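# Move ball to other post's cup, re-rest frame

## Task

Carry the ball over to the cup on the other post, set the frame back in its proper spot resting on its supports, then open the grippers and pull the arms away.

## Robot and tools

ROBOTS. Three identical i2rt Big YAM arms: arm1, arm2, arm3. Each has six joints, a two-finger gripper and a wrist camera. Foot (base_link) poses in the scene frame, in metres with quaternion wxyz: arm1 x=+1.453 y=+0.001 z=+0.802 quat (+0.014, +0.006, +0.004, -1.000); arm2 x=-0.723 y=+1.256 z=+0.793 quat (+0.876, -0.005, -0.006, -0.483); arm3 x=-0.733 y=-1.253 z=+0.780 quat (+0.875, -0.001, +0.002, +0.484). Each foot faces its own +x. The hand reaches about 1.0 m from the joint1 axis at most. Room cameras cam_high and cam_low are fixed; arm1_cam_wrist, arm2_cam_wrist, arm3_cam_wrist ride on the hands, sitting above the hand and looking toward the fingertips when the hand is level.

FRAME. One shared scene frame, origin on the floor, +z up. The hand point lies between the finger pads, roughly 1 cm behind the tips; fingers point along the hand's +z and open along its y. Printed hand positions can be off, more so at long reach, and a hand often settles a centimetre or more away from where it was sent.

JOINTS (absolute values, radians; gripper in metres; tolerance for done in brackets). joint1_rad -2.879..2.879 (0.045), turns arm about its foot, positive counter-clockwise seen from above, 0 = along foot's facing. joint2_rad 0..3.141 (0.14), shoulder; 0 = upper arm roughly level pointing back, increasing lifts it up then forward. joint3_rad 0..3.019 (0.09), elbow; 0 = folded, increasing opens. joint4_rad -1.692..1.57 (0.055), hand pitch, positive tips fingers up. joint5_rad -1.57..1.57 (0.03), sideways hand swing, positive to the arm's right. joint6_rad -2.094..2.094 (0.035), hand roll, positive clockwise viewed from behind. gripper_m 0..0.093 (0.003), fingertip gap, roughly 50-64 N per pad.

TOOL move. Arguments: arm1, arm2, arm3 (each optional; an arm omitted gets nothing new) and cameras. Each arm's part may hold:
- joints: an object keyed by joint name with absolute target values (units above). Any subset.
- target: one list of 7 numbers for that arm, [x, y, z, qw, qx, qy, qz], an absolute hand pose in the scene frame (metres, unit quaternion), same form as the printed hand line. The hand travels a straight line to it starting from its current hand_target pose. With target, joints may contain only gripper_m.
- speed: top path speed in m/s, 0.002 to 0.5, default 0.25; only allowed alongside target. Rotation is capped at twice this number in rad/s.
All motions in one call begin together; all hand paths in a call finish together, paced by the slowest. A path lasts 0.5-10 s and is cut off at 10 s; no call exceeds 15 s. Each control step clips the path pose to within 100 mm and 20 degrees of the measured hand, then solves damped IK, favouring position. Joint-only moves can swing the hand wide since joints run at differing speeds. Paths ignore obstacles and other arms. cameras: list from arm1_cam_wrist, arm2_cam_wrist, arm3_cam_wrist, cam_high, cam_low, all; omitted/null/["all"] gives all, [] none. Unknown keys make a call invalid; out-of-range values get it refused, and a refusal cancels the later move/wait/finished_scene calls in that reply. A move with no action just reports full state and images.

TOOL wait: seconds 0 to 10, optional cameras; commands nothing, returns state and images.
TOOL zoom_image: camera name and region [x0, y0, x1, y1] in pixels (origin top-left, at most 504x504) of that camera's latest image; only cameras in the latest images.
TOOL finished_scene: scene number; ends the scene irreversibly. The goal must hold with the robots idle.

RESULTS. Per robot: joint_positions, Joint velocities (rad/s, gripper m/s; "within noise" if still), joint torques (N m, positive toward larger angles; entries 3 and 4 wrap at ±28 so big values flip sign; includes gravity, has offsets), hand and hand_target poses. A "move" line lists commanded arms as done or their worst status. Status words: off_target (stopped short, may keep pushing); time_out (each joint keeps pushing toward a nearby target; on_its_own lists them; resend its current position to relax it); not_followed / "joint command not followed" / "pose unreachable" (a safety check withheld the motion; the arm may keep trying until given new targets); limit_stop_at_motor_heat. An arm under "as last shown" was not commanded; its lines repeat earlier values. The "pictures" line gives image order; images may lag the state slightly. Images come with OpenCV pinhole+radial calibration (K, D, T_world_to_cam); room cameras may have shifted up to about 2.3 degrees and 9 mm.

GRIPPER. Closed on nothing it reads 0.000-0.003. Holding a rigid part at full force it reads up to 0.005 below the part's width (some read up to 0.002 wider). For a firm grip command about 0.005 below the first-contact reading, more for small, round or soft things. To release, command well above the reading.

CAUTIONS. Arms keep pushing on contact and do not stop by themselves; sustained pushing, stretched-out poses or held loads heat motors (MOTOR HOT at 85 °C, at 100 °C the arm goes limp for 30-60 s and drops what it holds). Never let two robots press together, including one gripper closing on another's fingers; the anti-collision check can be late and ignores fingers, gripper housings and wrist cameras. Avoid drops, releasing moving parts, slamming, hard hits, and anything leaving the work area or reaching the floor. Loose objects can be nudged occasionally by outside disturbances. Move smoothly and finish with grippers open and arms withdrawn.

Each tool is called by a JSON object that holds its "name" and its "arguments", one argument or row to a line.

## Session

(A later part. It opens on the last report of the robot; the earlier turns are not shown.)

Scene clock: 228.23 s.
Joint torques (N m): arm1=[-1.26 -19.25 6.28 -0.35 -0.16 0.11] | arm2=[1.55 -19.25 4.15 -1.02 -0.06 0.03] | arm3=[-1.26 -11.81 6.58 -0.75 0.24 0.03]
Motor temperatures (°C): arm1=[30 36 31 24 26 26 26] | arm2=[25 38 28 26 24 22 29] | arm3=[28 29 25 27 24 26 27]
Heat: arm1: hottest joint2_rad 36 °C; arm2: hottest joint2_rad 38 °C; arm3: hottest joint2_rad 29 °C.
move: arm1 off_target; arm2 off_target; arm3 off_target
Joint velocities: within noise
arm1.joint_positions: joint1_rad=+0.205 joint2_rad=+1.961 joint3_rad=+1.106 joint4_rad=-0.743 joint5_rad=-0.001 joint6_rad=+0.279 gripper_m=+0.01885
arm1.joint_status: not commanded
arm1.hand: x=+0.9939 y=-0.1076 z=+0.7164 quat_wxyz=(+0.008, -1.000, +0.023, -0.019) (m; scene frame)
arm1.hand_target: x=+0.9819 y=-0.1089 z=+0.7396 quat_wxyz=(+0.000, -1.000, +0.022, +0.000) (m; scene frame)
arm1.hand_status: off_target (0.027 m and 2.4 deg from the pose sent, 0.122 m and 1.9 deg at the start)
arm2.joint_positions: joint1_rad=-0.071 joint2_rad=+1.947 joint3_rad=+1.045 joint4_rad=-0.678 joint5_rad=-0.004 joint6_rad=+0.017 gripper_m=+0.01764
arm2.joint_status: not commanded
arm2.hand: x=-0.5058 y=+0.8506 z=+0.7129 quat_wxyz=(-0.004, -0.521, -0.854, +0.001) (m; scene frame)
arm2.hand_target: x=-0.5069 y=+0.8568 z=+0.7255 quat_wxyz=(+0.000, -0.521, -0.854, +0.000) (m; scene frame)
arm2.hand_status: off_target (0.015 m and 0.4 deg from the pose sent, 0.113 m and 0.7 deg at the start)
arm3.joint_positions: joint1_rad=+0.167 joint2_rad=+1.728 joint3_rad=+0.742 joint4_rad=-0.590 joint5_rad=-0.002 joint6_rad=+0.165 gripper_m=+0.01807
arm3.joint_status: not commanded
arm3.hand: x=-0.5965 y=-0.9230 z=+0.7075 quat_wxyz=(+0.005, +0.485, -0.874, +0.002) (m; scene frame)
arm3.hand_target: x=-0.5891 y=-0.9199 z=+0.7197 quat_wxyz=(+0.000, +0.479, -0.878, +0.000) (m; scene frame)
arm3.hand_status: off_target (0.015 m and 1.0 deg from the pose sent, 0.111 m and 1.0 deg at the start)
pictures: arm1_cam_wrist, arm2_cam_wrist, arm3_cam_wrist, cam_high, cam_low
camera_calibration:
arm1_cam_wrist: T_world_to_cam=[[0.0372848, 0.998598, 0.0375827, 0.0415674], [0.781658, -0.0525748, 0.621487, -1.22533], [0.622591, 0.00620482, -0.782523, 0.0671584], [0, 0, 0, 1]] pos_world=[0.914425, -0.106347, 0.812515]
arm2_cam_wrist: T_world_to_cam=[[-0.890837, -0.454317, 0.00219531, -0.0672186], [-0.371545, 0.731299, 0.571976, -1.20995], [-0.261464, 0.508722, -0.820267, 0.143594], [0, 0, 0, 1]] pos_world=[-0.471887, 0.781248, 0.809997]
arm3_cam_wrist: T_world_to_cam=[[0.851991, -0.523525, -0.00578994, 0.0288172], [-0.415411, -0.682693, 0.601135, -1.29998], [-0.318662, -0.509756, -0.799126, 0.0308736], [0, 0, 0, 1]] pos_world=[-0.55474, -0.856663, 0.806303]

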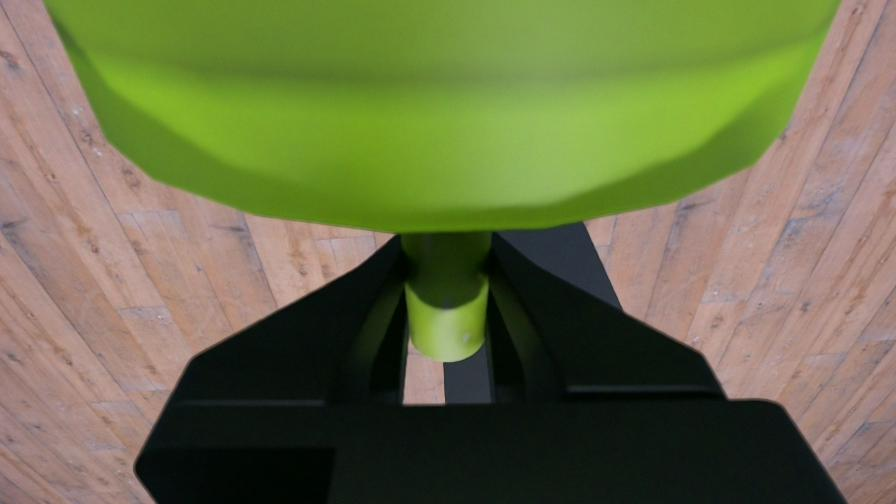

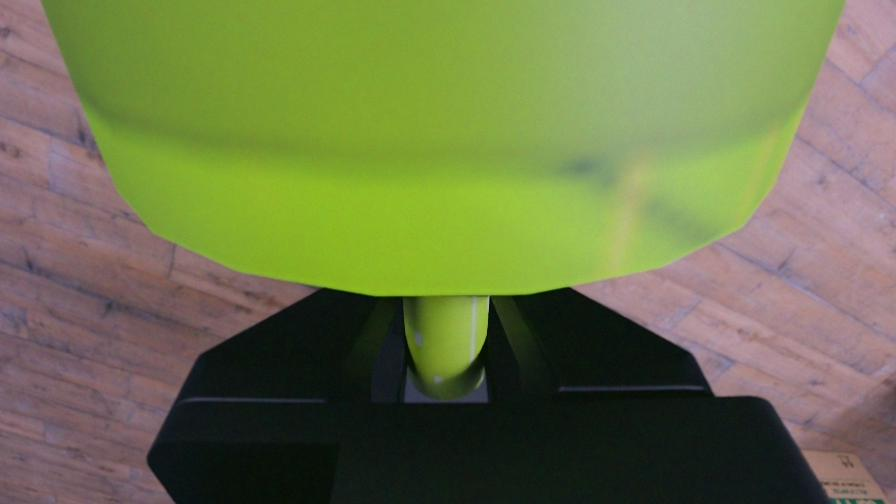

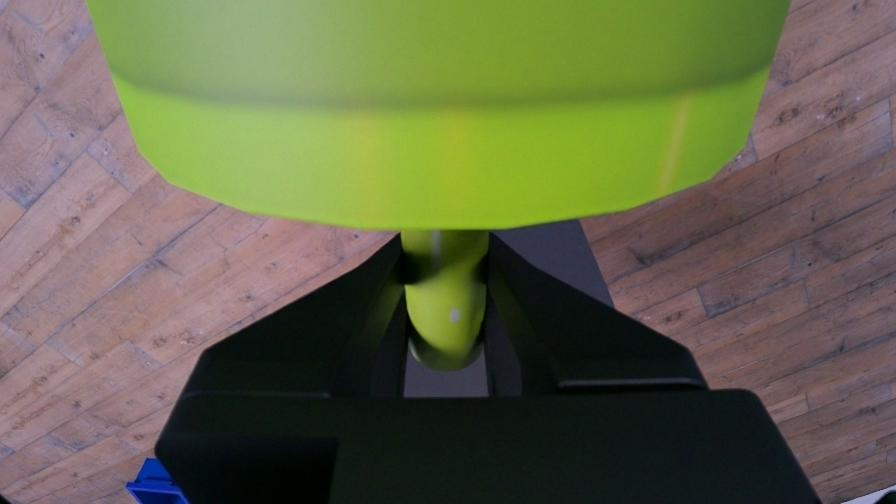

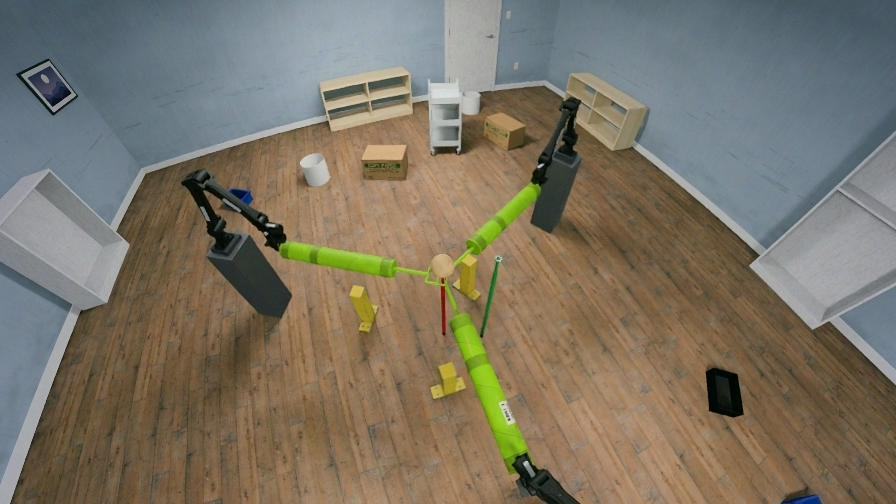

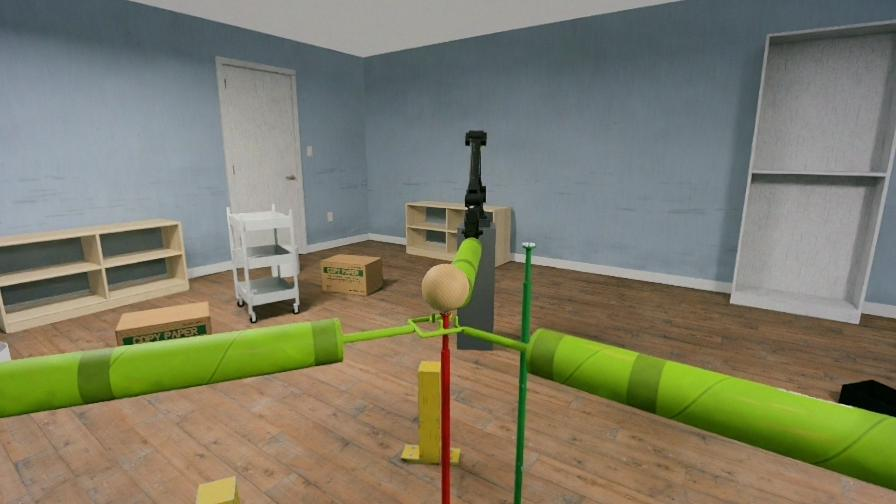

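{"name": "move", "arguments": {
  "arm1": {"target":[0.9795,-0.109,0.860,0,0.9998,-0.0218,0],"speed":0.08},
  "arm2": {"target":[-0.507,0.855,0.846,0,-0.521,-0.8536,0],"speed":0.08},
  "arm3": {"target":[-0.589,-0.921,0.842,0,0.4787,-0.878,0],"speed":0.08}
}}

{"name": "zoom_image", "arguments": {
  "camera": "cam_low",
  "region": [370, 200, 550, 400]
}}

{"name": "move", "arguments": {
  "arm1": {"target":[0.9795,-0.109,0.980,0,0.9998,-0.0218,0],"speed":0.1},
  "arm2": {"target":[-0.507,0.855,0.966,0,-0.521,-0.8536,0],"speed":0.1},
  "arm3": {"target":[-0.589,-0.921,0.962,0,0.4787,-0.878,0],"speed":0.1}
}}

{"name": "zoom_image", "arguments": {
  "camera": "cam_low",
  "region": [370, 180, 550, 360]
}}

{"name": "zoom_image", "arguments": {
  "camera": "cam_high",
  "region": [400, 210, 520, 310]
}}

Scene clock: 240.10 s.
Joint torques (N m): arm1=[-1.08 -18.67 10.29 -1.37 -0.18 0.13] | arm2=[1.38 -18.49 7.84 -1.91 -0.17 0.01] | arm3=[-1.14 -11.05 10 -1.59 0.25 0.05]
Motor temperatures (°C): arm1=[30 37 31 24 26 26 27] | arm2=[25 40 28 26 24 22 29] | arm3=[28 29 26 27 24 25 27]
Heat: arm1: hottest joint2_rad 37 °C; arm2: hottest joint2_rad 40 °C; arm3: hottest joint2_rad 29 °C.
move: arm1 off_target; arm2 off_target; arm3 off_target
Joint velocities: within noise
arm1.joint_positions: joint1_rad=+0.201 joint2_rad=+1.769 joint3_rad=+1.171 joint4_rad=-1.011 joint5_rad=+0.000 joint6_rad=+0.275 gripper_m=+0.01885
arm1.joint_status: not commanded
arm1.hand: x=+0.9954 y=-0.1058 z=+0.8234 quat_wxyz=(+0.009, -0.999, +0.023, -0.024) (m; scene frame)
arm1.hand_target: x=+0.9806 y=-0.1088 z=+0.8593 quat_wxyz=(+0.000, -1.000, +0.022, +0.000) (m; scene frame)
arm1.hand_status: off_target (0.040 m and 3.0 deg from the pose sent, 0.144 m and 2.4 deg at the start)
arm2.joint_positions: joint1_rad=-0.071 joint2_rad=+1.741 joint3_rad=+1.110 joint4_rad=-0.957 joint5_rad=-0.001 joint6_rad=+0.017 gripper_m=+0.01764
arm2.joint_status: not commanded
arm2.hand: x=-0.5079 y=+0.8537 z=+0.8213 quat_wxyz=(+0.001, -0.521, -0.854, +0.000) (m; scene frame)
arm2.hand_target: x=-0.5071 y=+0.8551 z=+0.8450 quat_wxyz=(+0.000, -0.521, -0.854, +0.000) (m; scene frame)
arm2.hand_status: off_target (0.025 m and 0.1 deg from the pose sent, 0.133 m and 0.4 deg at the start)
arm3.joint_positions: joint1_rad=+0.165 joint2_rad=+1.471 joint3_rad=+0.841 joint4_rad=-0.943 joint5_rad=-0.003 joint6_rad=+0.164 gripper_m=+0.01807
arm3.joint_status: not commanded
arm3.hand: x=-0.5950 y=-0.9211 z=+0.8211 quat_wxyz=(+0.004, +0.485, -0.874, +0.001) (m; scene frame)
arm3.hand_target: x=-0.5892 y=-0.9211 z=+0.8412 quat_wxyz=(+0.000, +0.479, -0.878, +0.000) (m; scene frame)
arm3.hand_status: off_target (0.022 m and 1.0 deg from the pose sent, 0.135 m and 1.0 deg at the start)
pictures: arm1_cam_wrist, arm2_cam_wrist, arm3_cam_wrist, cam_high, cam_low
camera_calibration:
arm1_cam_wrist: T_world_to_cam=[[0.0369088, 0.998491, 0.0406651, 0.0334658], [0.775188, -0.0542875, 0.629394, -1.29315], [0.630652, 0.00829287, -0.776021, 0.136826], [0, 0, 0, 1]] pos_world=[0.914907, -0.104752, 0.918718]
arm2_cam_wrist: T_world_to_cam=[[-0.890812, -0.454339, 0.00542392, -0.0705489], [-0.367507, 0.72748, 0.579406, -1.27569], [-0.267192, 0.514149, -0.815021, 0.218477], [0, 0, 0, 1]] pos_world=[-0.473295, 0.783655, 0.917588]
arm3_cam_wrist: T_world_to_cam=[[0.851973, -0.523543, -0.00659552, 0.0298872], [-0.415844, -0.684259, 0.599052, -1.36632], [-0.318143, -0.507633, -0.800683, 0.126661], [0, 0, 0, 1]] pos_world=[-0.553342, -0.85497, 0.920106]

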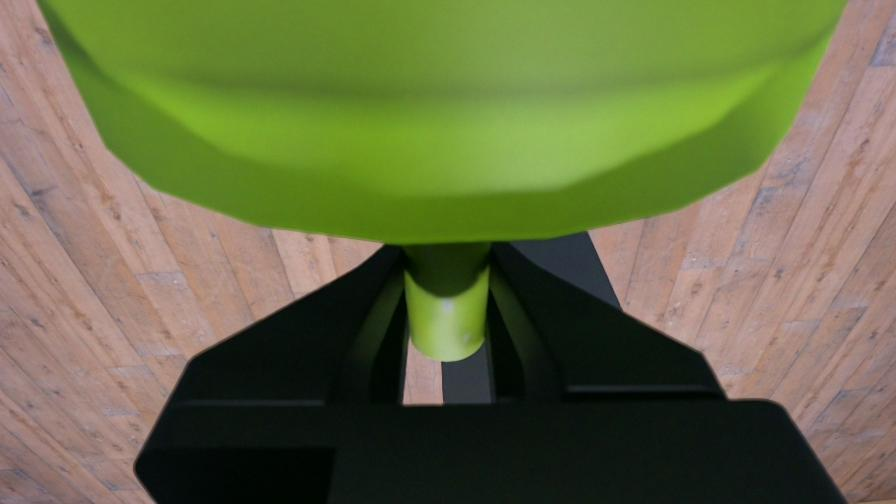

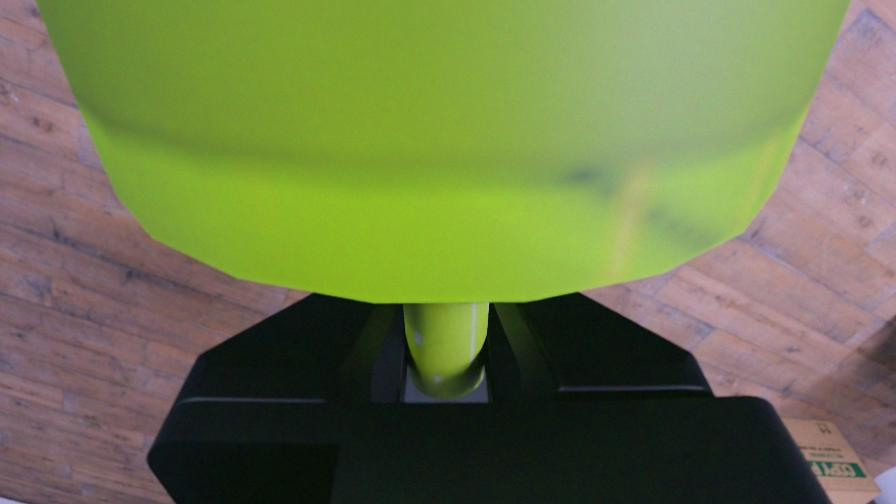

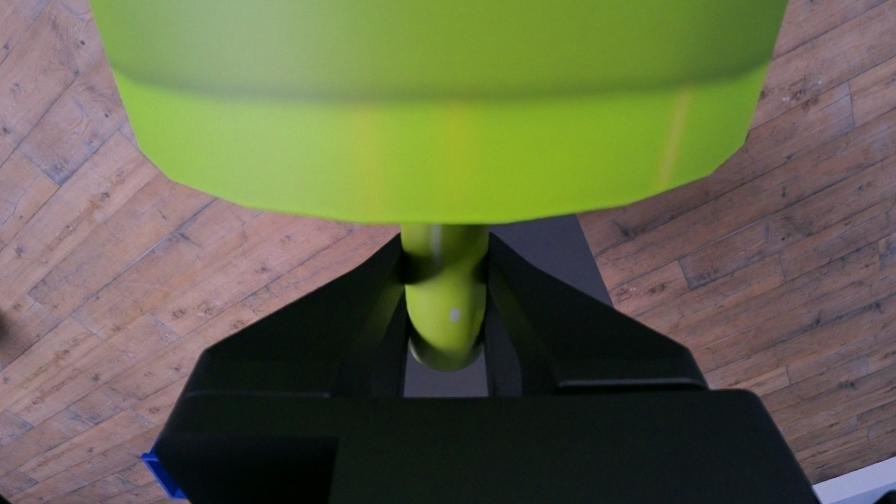

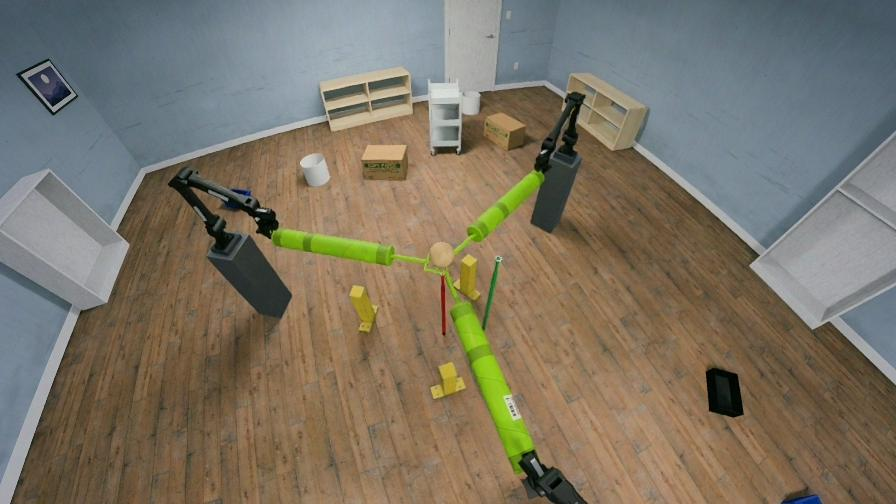

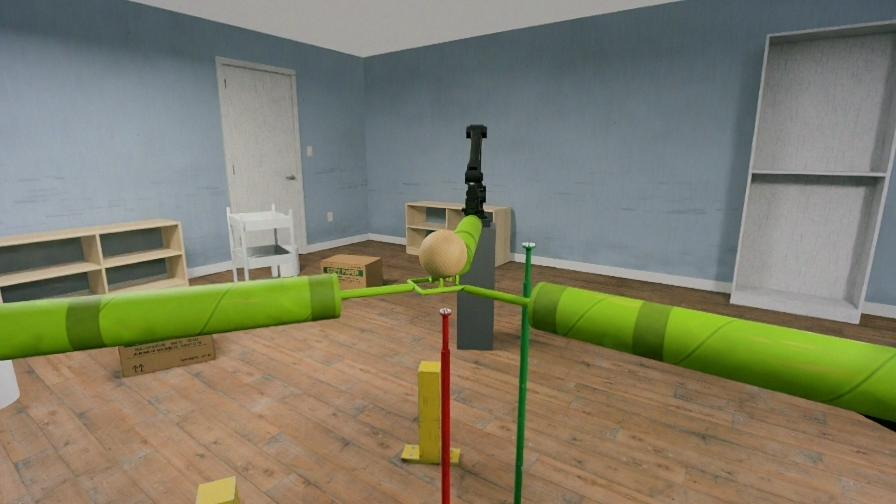

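Scaled by 2.520 from the camera's 896x504 image, which has a finer 1280x720 frame.

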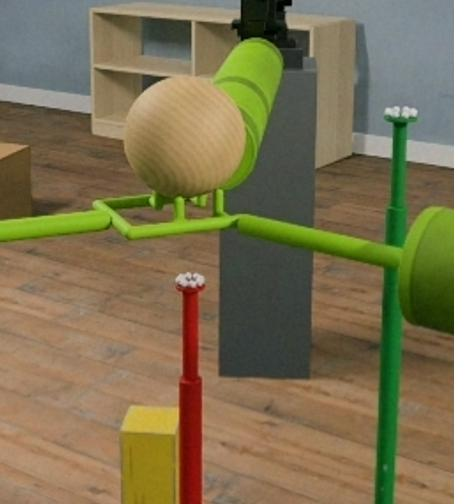

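Scene clock: 241.97 s.
Joint torques (N m): arm1=[-1.26 -18.02 12.94 -1.13 -0.08 0.12] | arm2=[1.38 -18.2 10.52 -1.95 -0.29 0] | arm3=[-1.14 -10.58 12.89 -1.96 0.33 0.05]
Motor temperatures (°C): arm1=[30 37 32 24 26 26 27] | arm2=[25 40 29 26 24 22 29] | arm3=[28 29 26 27 24 25 27]
Heat: arm1: hottest joint2_rad 37 °C; arm2: hottest joint2_rad 40 °C; arm3: hottest joint2_rad 29 °C.
move: arm1 off_target; arm2 off_target; arm3 off_target
Joint velocities: within noise
arm1.joint_positions: joint1_rad=+0.201 joint2_rad=+1.651 joint3_rad=+1.336 joint4_rad=-1.320 joint5_rad=-0.003 joint6_rad=+0.275 gripper_m=+0.01885
arm1.joint_status: not commanded
arm1.hand: x=+0.9963 y=-0.1067 z=+0.9344 quat_wxyz=(+0.011, -0.999, +0.023, -0.037) (m; scene frame)
arm1.hand_target: x=+0.9819 y=-0.1085 z=+0.9793 quat_wxyz=(+0.000, -1.000, +0.022, +0.001) (m; scene frame)
arm1.hand_status: off_target (0.049 m and 4.5 deg from the pose sent, 0.157 m and 3.0 deg at the start)
arm2.joint_positions: joint1_rad=-0.071 joint2_rad=+1.620 joint3_rad=+1.272 joint4_rad=-1.265 joint5_rad=+0.002 joint6_rad=+0.017 gripper_m=+0.01764
arm2.joint_status: not commanded
arm2.hand: x=-0.5093 y=+0.8549 z=+0.9299 quat_wxyz=(+0.012, -0.521, -0.853, -0.005) (m; scene frame)
arm2.hand_target: x=-0.5073 y=+0.8555 z=+0.9647 quat_wxyz=(-0.001, -0.521, -0.854, +0.000) (m; scene frame)
arm2.hand_status: off_target (0.036 m and 1.5 deg from the pose sent, 0.145 m and 0.1 deg at the start)
arm3.joint_positions: joint1_rad=+0.165 joint2_rad=+1.338 joint3_rad=+1.030 joint4_rad=-1.283 joint5_rad=-0.005 joint6_rad=+0.164 gripper_m=+0.01807
arm3.joint_status: not commanded
arm3.hand: x=-0.5949 y=-0.9204 z=+0.9312 quat_wxyz=(+0.011, +0.485, -0.874, +0.005) (m; scene frame)
arm3.hand_target: x=-0.5894 y=-0.9214 z=+0.9608 quat_wxyz=(+0.000, +0.479, -0.878, +0.000) (m; scene frame)
arm3.hand_status: off_target (0.031 m and 1.6 deg from the pose sent, 0.141 m and 1.0 deg at the start)
pictures: arm1_cam_wrist, arm2_cam_wrist, arm3_cam_wrist, cam_high, cam_low
camera_calibration:
arm1_cam_wrist: T_world_to_cam=[[0.0361545, 0.998314, 0.0454148, 0.0261881], [0.758475, -0.0570019, 0.649205, -1.36595], [0.650699, 0.0109743, -0.759257, 0.187074], [0, 0, 0, 1]] pos_world=[0.913362, -0.106059, 1.02763]
arm2_cam_wrist: T_world_to_cam=[[-0.891079, -0.45376, 0.00895338, -0.0757798], [-0.358548, 0.715924, 0.599079, -1.34389], [-0.278248, 0.530616, -0.80064, 0.273008], [0, 0, 0, 1]] pos_world=[-0.473412, 0.782878, 1.02436]
arm3_cam_wrist: T_world_to_cam=[[0.851901, -0.52367, -0.0059605, 0.0301375], [-0.410968, -0.675526, 0.612184, -1.43301], [-0.324609, -0.519071, -0.790693, 0.191527], [0, 0, 0, 1]] pos_world=[-0.552423, -0.852837, 1.02888]

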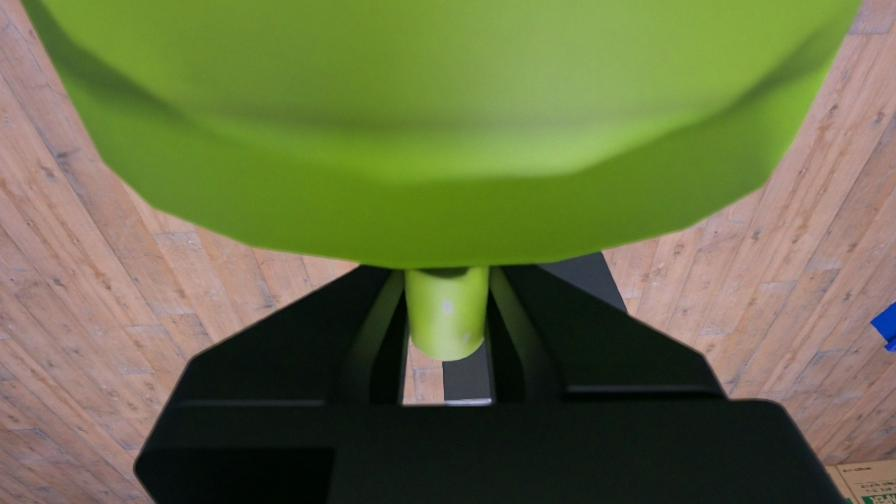

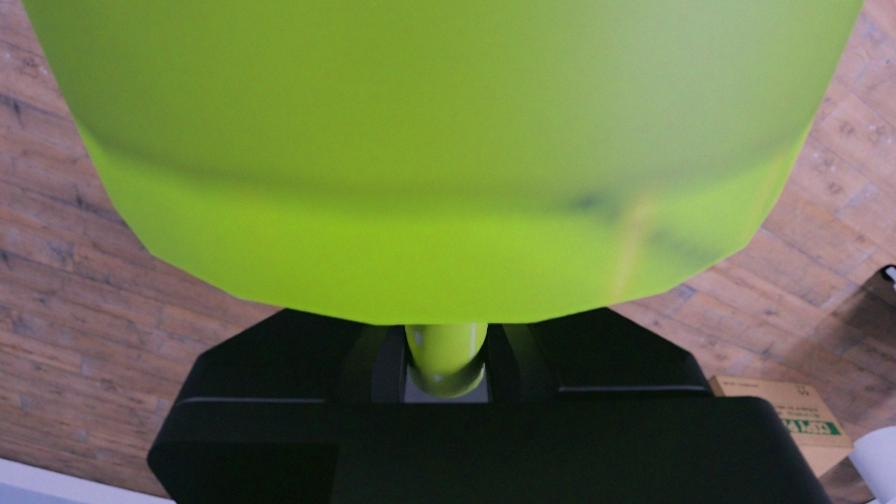

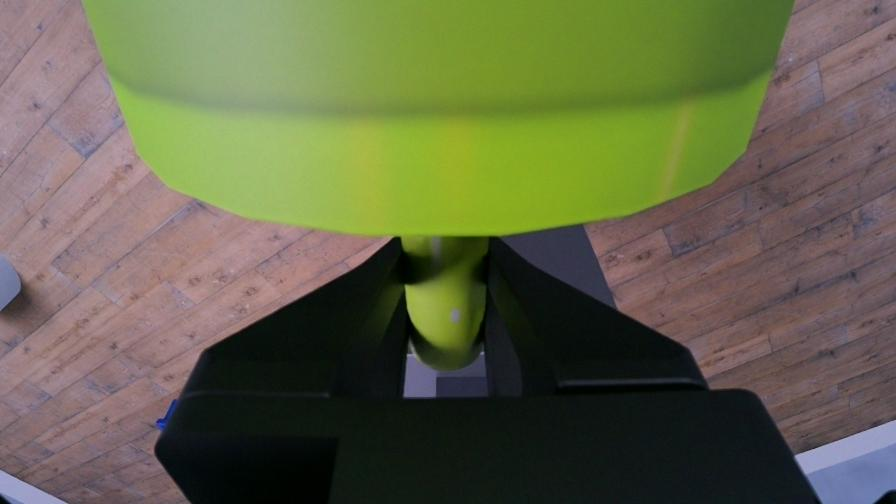

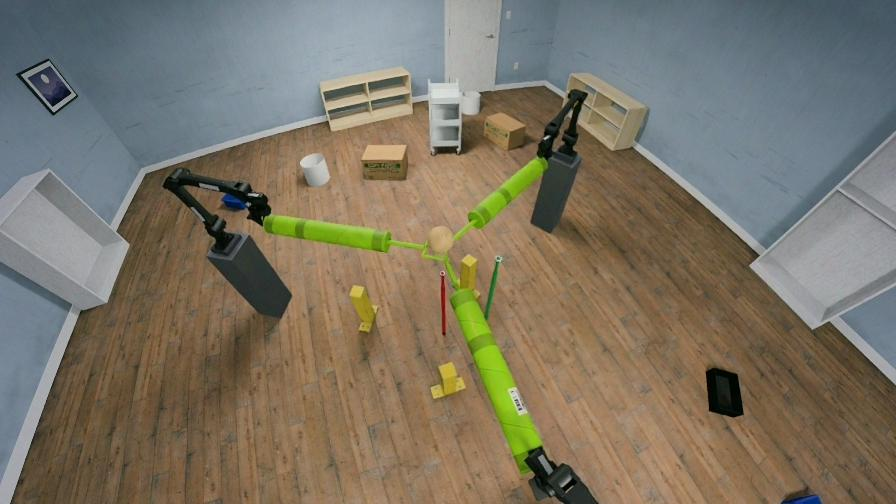

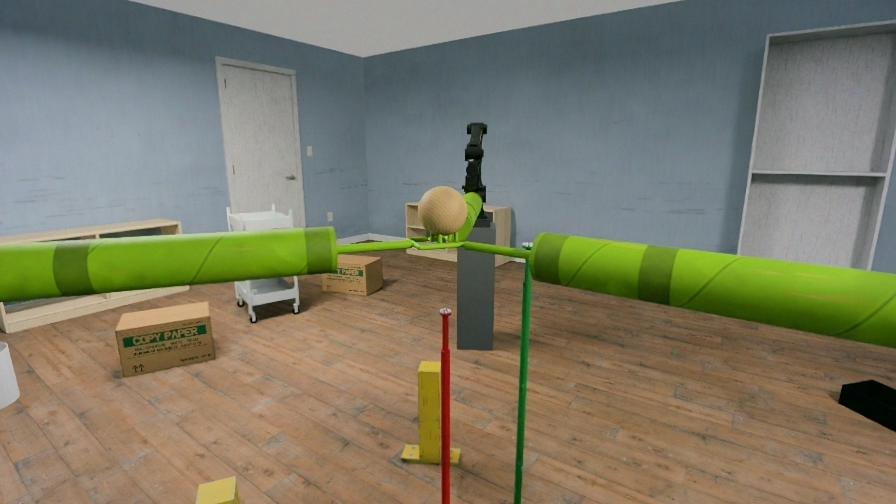

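Scaled by 2.800 from the camera's 896x504 image, which has a finer 1280x720 frame.

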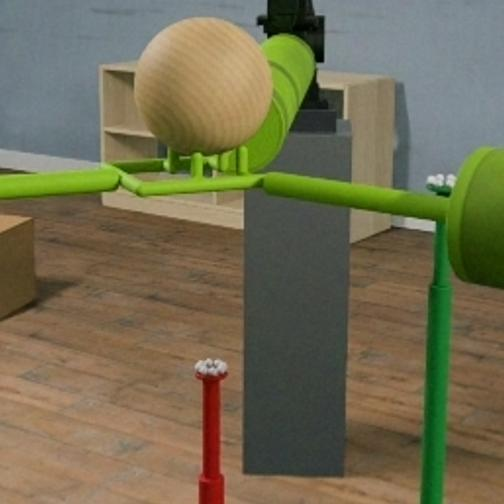

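Scaled by 4.200 from the camera's 896x504 image, which has a finer 1280x720 frame.

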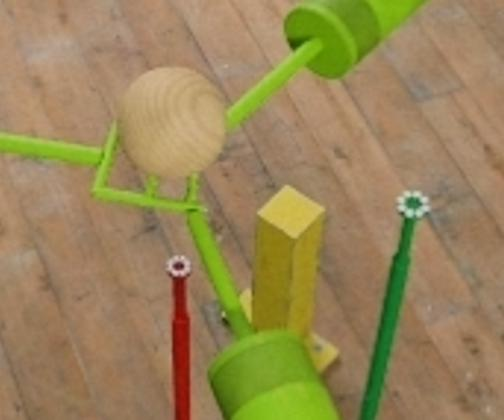

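{"name": "move", "arguments": {
  "arm1": {"target":[1.0875,0.125,0.990,0,0.9998,-0.0218,0],"speed":0.12},
  "arm2": {"target":[-0.399,1.089,0.976,0,-0.521,-0.8536,0],"speed":0.12},
  "arm3": {"target":[-0.481,-0.687,0.972,0,0.4787,-0.878,0],"speed":0.12}
}}

{"name": "zoom_image", "arguments": {
  "camera": "cam_low",
  "region": [450, 160, 610, 320]
}}

{"name": "zoom_image", "arguments": {
  "camera": "cam_high",
  "region": [440, 200, 560, 300]
}}

Scene clock: 263.10 s.
Joint torques (N m): arm1=[-2.2 -13.8 9.99 0.16 -0.33 0.02] | arm2=[2.78 -14.39 8.1 -0.44 -0.14 0.12] | arm3=[-1.61 -16.97 14.61 -1.09 0.32 -0.02]
Motor temperatures (°C): arm1=[30 36 36 24 26 25 27] | arm2=[25 39 36 26 24 22 29] | arm3=[28 30 35 27 24 25 27]
Heat: arm1: hottest joint2_rad 36 °C; arm2: hottest joint2_rad 39 °C; arm3: hottest joint3_rad 35 °C.
move: arm1 off_target; arm2 off_target; arm3 off_target
Joint velocities: within noise
arm1.joint_positions: joint1_rad=-0.351 joint2_rad=+1.399 joint3_rad=+1.122 joint4_rad=-1.355 joint5_rad=-0.002 joint6_rad=-0.277 gripper_m=+0.01884
arm1.joint_status: not commanded
arm1.hand: x=+1.0939 y=+0.1186 z=+0.9643 quat_wxyz=(-0.005, -0.999, +0.023, -0.034) (m; scene frame)
arm1.hand_target: x=+1.0883 y=+0.1247 z=+0.9896 quat_wxyz=(+0.001, -1.000, +0.022, +0.000) (m; scene frame)
arm1.hand_status: off_target (0.027 m and 4.0 deg from the pose sent, 0.255 m and 4.5 deg at the start)
arm2.joint_positions: joint1_rad=+0.502 joint2_rad=+1.378 joint3_rad=+1.084 joint4_rad=-1.331 joint5_rad=-0.010 joint6_rad=+0.597 gripper_m=+0.01764
arm2.joint_status: not commanded
arm2.hand: x=-0.4016 y=+1.0813 z=+0.9569 quat_wxyz=(+0.021, -0.524, -0.852, +0.001) (m; scene frame)
arm2.hand_target: x=-0.3993 y=+1.0888 z=+0.9754 quat_wxyz=(+0.000, -0.521, -0.854, +0.000) (m; scene frame)
arm2.hand_status: off_target (0.021 m and 2.4 deg from the pose sent, 0.263 m and 1.5 deg at the start)
arm3.joint_positions: joint1_rad=+0.160 joint2_rad=+1.979 joint3_rad=+1.886 joint4_rad=-1.498 joint5_rad=-0.004 joint6_rad=+0.159 gripper_m=+0.01807
arm3.joint_status: not commanded
arm3.hand: x=-0.4958 y=-0.6908 z=+0.9469 quat_wxyz=(+0.011, +0.485, -0.875, +0.005) (m; scene frame)
arm3.hand_target: x=-0.4816 y=-0.6880 z=+0.9718 quat_wxyz=(-0.001, +0.479, -0.878, -0.001) (m; scene frame)
arm3.hand_status: off_target (0.029 m and 1.6 deg from the pose sent, 0.263 m and 1.6 deg at the start)
pictures: arm1_cam_wrist, arm2_cam_wrist, arm3_cam_wrist, cam_high, cam_low
camera_calibration:
arm1_cam_wrist: T_world_to_cam=[[0.0376711, 0.999223, 0.0115935, -0.172777], [0.762628, -0.0362445, 0.645821, -1.45026], [0.645739, -0.0154873, -0.763401, 0.156327], [0, 0, 0, 1]] pos_world=[1.01157, 0.122499, 1.05795]
arm2_cam_wrist: T_world_to_cam=[[-0.893397, -0.448368, 0.0284389, 0.0972316], [-0.341649, 0.719133, 0.605082, -1.48599], [-0.291751, 0.530862, -0.795655, 0.193914], [0, 0, 0, 1]] pos_world=[-0.364246, 1.00928, 1.05067]
arm3_cam_wrist: T_world_to_cam=[[0.851506, -0.524315, -0.00555361, 0.0650029], [-0.411469, -0.674731, 0.612724, -1.24692], [-0.325008, -0.519454, -0.790277, 0.35444], [0, 0, 0, 1]] pos_world=[-0.453222, -0.623135, 1.04448]

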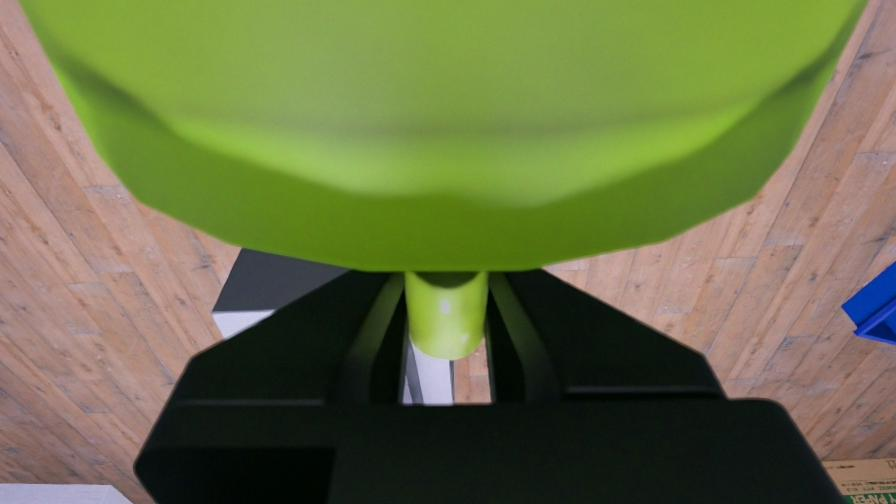

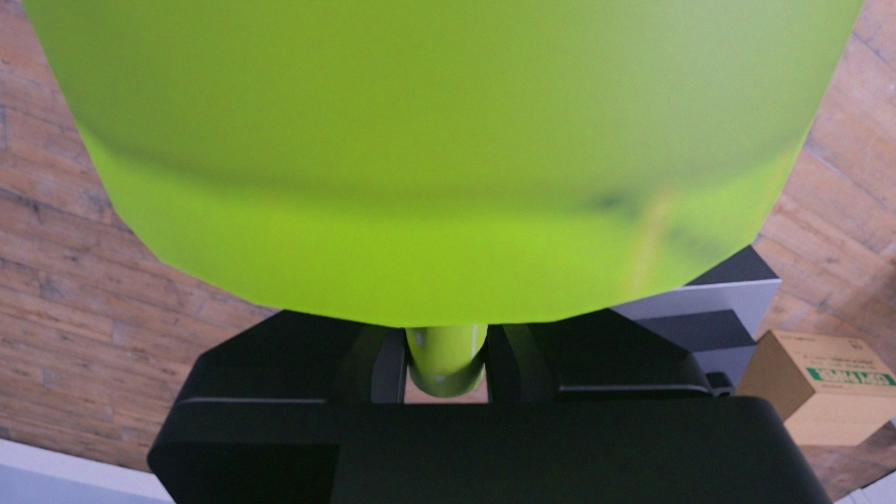

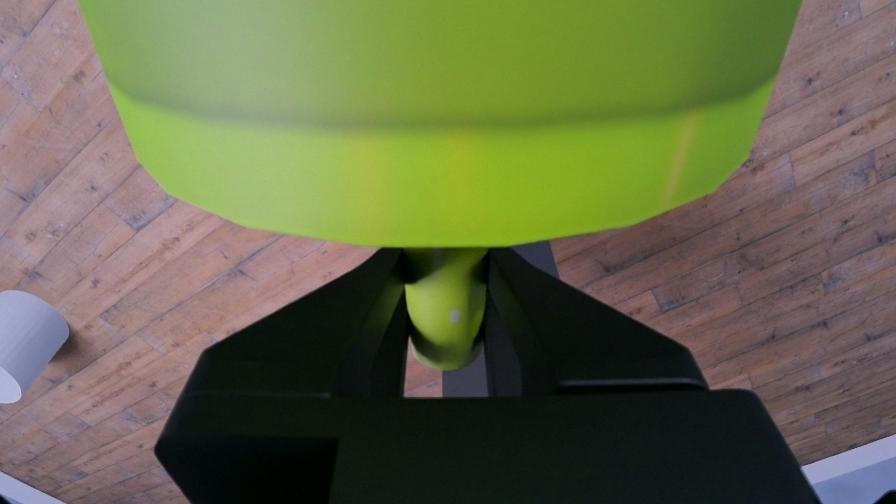

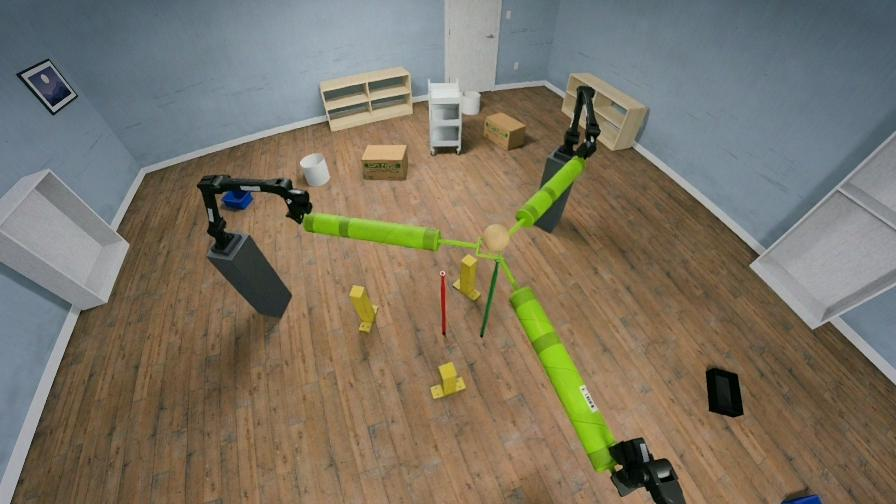

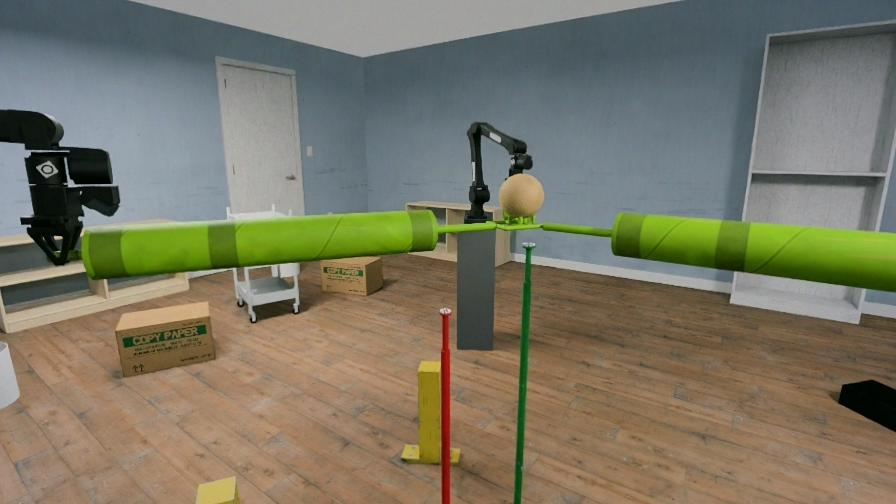

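Scaled by 3.150 from the camera's 896x504 image, which has a finer 1280x720 frame.

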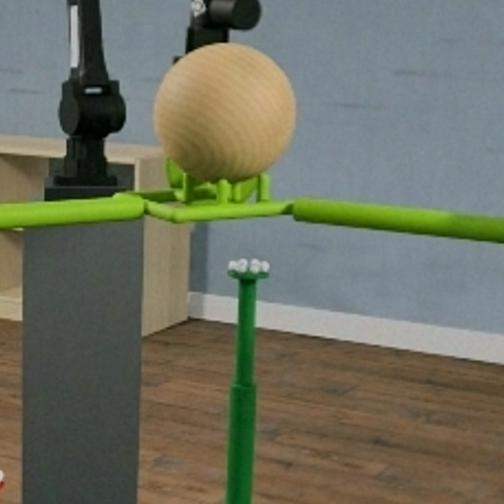

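Scaled by 4.200 from the camera's 896x504 image, which has a finer 1280x720 frame.

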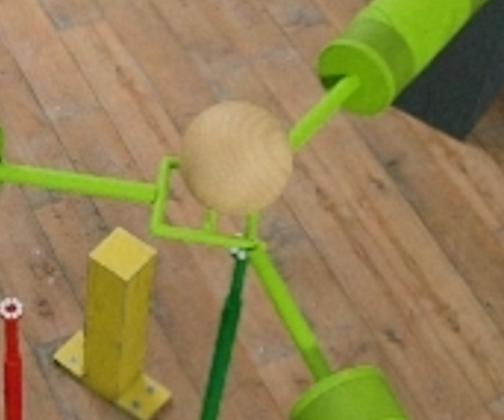

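{"name": "move", "arguments": {
  "arm1": {"target":[1.1025,0.142,0.970,0,0.9998,-0.0218,0],"speed":0.08},
  "arm2": {"target":[-0.383,1.105,0.960,0,-0.521,-0.8536,0],"speed":0.08},
  "arm3": {"target":[-0.463,-0.672,0.966,0,0.4787,-0.878,0],"speed":0.08}
}}

{"name": "zoom_image", "arguments": {
  "camera": "cam_low",
  "region": [450, 160, 610, 320]
}}

{"name": "zoom_image", "arguments": {
  "camera": "cam_high",
  "region": [440, 200, 560, 300]
}}

Scene clock: 293.87 s.
Joint torques (N m): arm1=[-1.96 -13.45 9.13 0.42 -0.4 0.06] | arm2=[3.19 -12.1 7.83 0.2 -0.16 0.17] | arm3=[-1.96 -17.9 14.74 -1.02 0.41 -0.05]
Motor temperatures (°C): arm1=[30 34 37 24 26 25 27] | arm2=[25 35 34 26 24 22 30] | arm3=[28 32 38 27 24 25 27]
Heat: arm1: hottest joint3_rad 37 °C; arm2: hottest joint2_rad 35 °C; arm3: hottest joint3_rad 38 °C.
move: arm1 off_target; arm2 off_target; arm3 off_target
Joint velocities: within noise
arm1.joint_positions: joint1_rad=-0.410 joint2_rad=+1.392 joint3_rad=+1.071 joint4_rad=-1.308 joint5_rad=-0.001 joint6_rad=-0.338 gripper_m=+0.01884
arm1.joint_status: not commanded
arm1.hand: x=+1.1084 y=+0.1370 z=+0.9482 quat_wxyz=(-0.006, -0.999, +0.022, -0.033) (m; scene frame)
arm1.hand_target: x=+1.1031 y=+0.1418 z=+0.9697 quat_wxyz=(+0.000, -1.000, +0.022, +0.000) (m; scene frame)
arm1.hand_status: off_target (0.023 m and 3.8 deg from the pose sent, 0.026 m and 4.0 deg at the start)
arm2.joint_positions: joint1_rad=+0.557 joint2_rad=+1.378 joint3_rad=+1.074 joint4_rad=-1.306 joint5_rad=-0.009 joint6_rad=+0.650 gripper_m=+0.01764
arm2.joint_status: not commanded
arm2.hand: x=-0.3900 y=+1.0980 z=+0.9529 quat_wxyz=(+0.013, -0.523, -0.852, +0.002) (m; scene frame)
arm2.hand_target: x=-0.3833 y=+1.1050 z=+0.9599 quat_wxyz=(+0.000, -0.521, -0.854, +0.000) (m; scene frame)
arm2.hand_status: off_target (0.012 m and 1.6 deg from the pose sent, 0.030 m and 2.4 deg at the start)
arm3.joint_positions: joint1_rad=+0.148 joint2_rad=+2.047 joint3_rad=+1.975 joint4_rad=-1.523 joint5_rad=-0.006 joint6_rad=+0.145 gripper_m=+0.01807
arm3.joint_status: not commanded
arm3.hand: x=-0.4813 y=-0.6742 z=+0.9396 quat_wxyz=(+0.013, +0.486, -0.874, +0.006) (m; scene frame)
arm3.hand_target: x=-0.4638 y=-0.6733 z=+0.9658 quat_wxyz=(-0.001, +0.479, -0.878, +0.000) (m; scene frame)
arm3.hand_status: off_target (0.032 m and 1.9 deg from the pose sent, 0.042 m and 1.6 deg at the start)
pictures: arm1_cam_wrist, arm2_cam_wrist, arm3_cam_wrist, cam_high, cam_low
camera_calibration:
arm1_cam_wrist: T_world_to_cam=[[0.0362422, 0.999298, 0.00948971, -0.187988], [0.764525, -0.0338404, 0.643705, -1.45062], [0.643574, -0.0160741, -0.765215, 0.139174], [0, 0, 0, 1]] pos_world=[1.02628, 0.141004, 1.04205]
arm2_cam_wrist: T_world_to_cam=[[-0.893067, -0.449377, 0.0221784, 0.122397], [-0.349695, 0.724292, 0.594234, -1.49004], [-0.283099, 0.522935, -0.803986, 0.205305], [0, 0, 0, 1]] pos_world=[-0.353631, 1.02687, 1.04778]
arm3_cam_wrist: T_world_to_cam=[[0.85286, -0.52209, -0.00715394, 0.0649918], [-0.407553, -0.674198, 0.61592, -1.22611], [-0.326389, -0.522378, -0.787776, 0.356987], [0, 0, 0, 1]] pos_world=[-0.438617, -0.606227, 1.03688]

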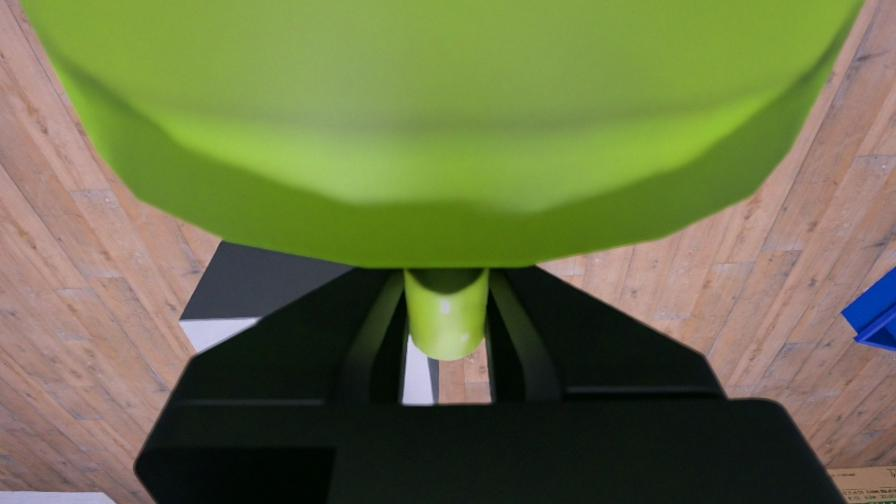

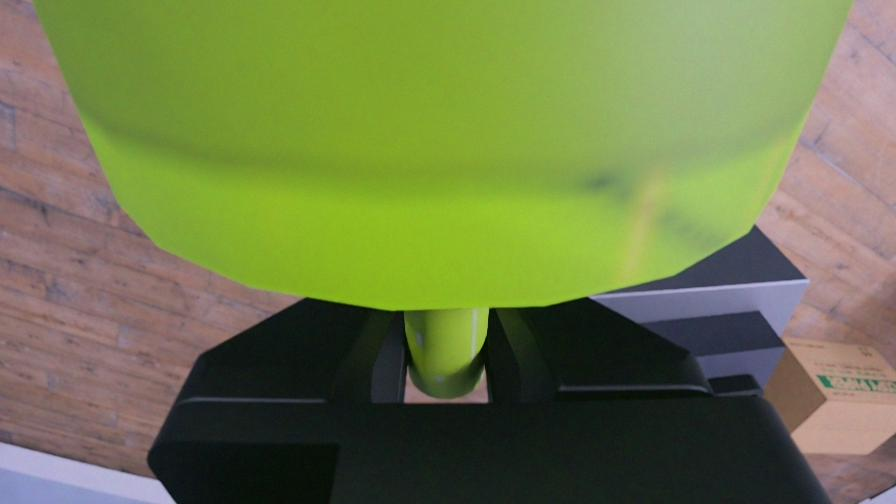

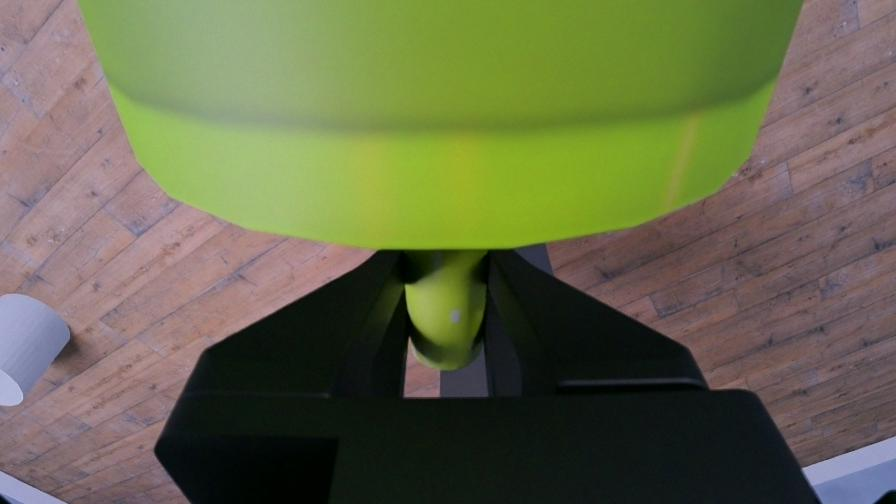

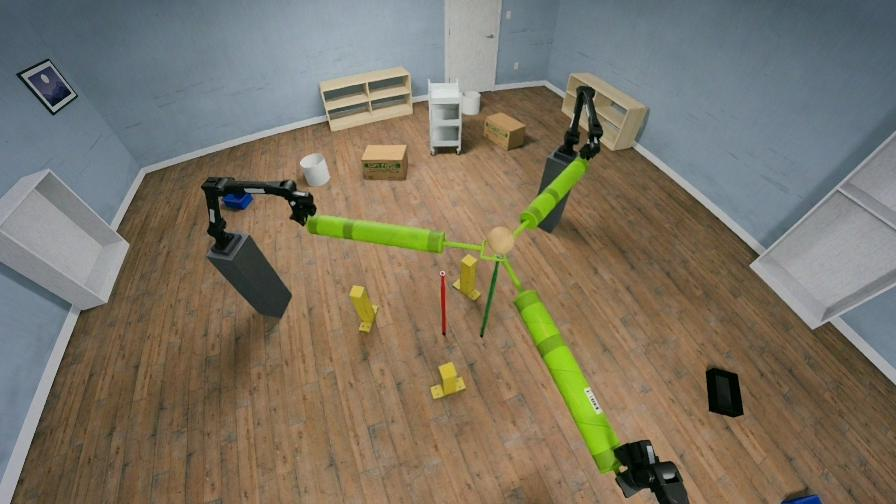

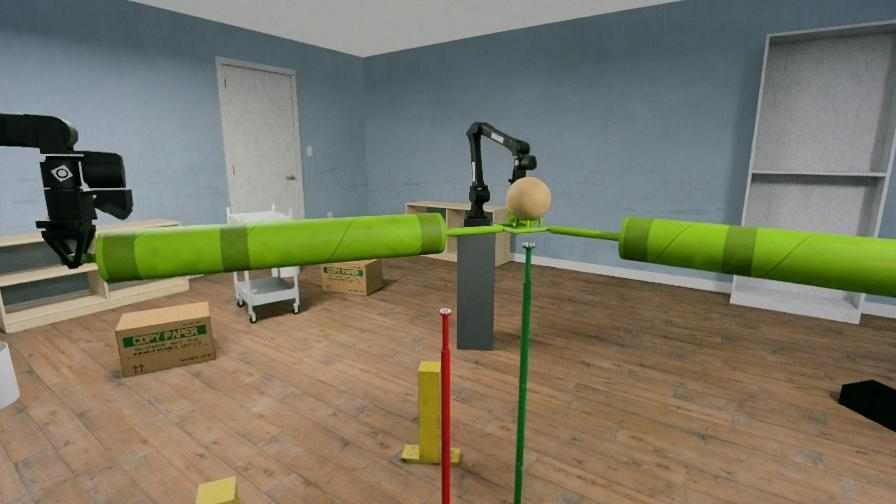

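Scaled by 3.150 from the camera's 896x504 image, which has a finer 1280x720 frame.

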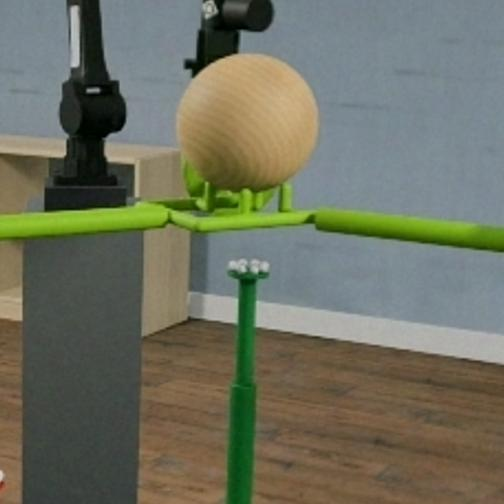

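Scaled by 4.200 from the camera's 896x504 image, which has a finer 1280x720 frame.

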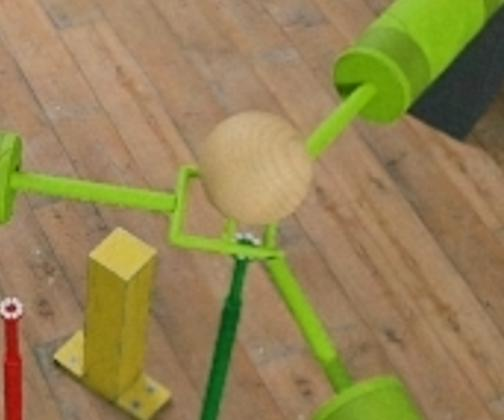

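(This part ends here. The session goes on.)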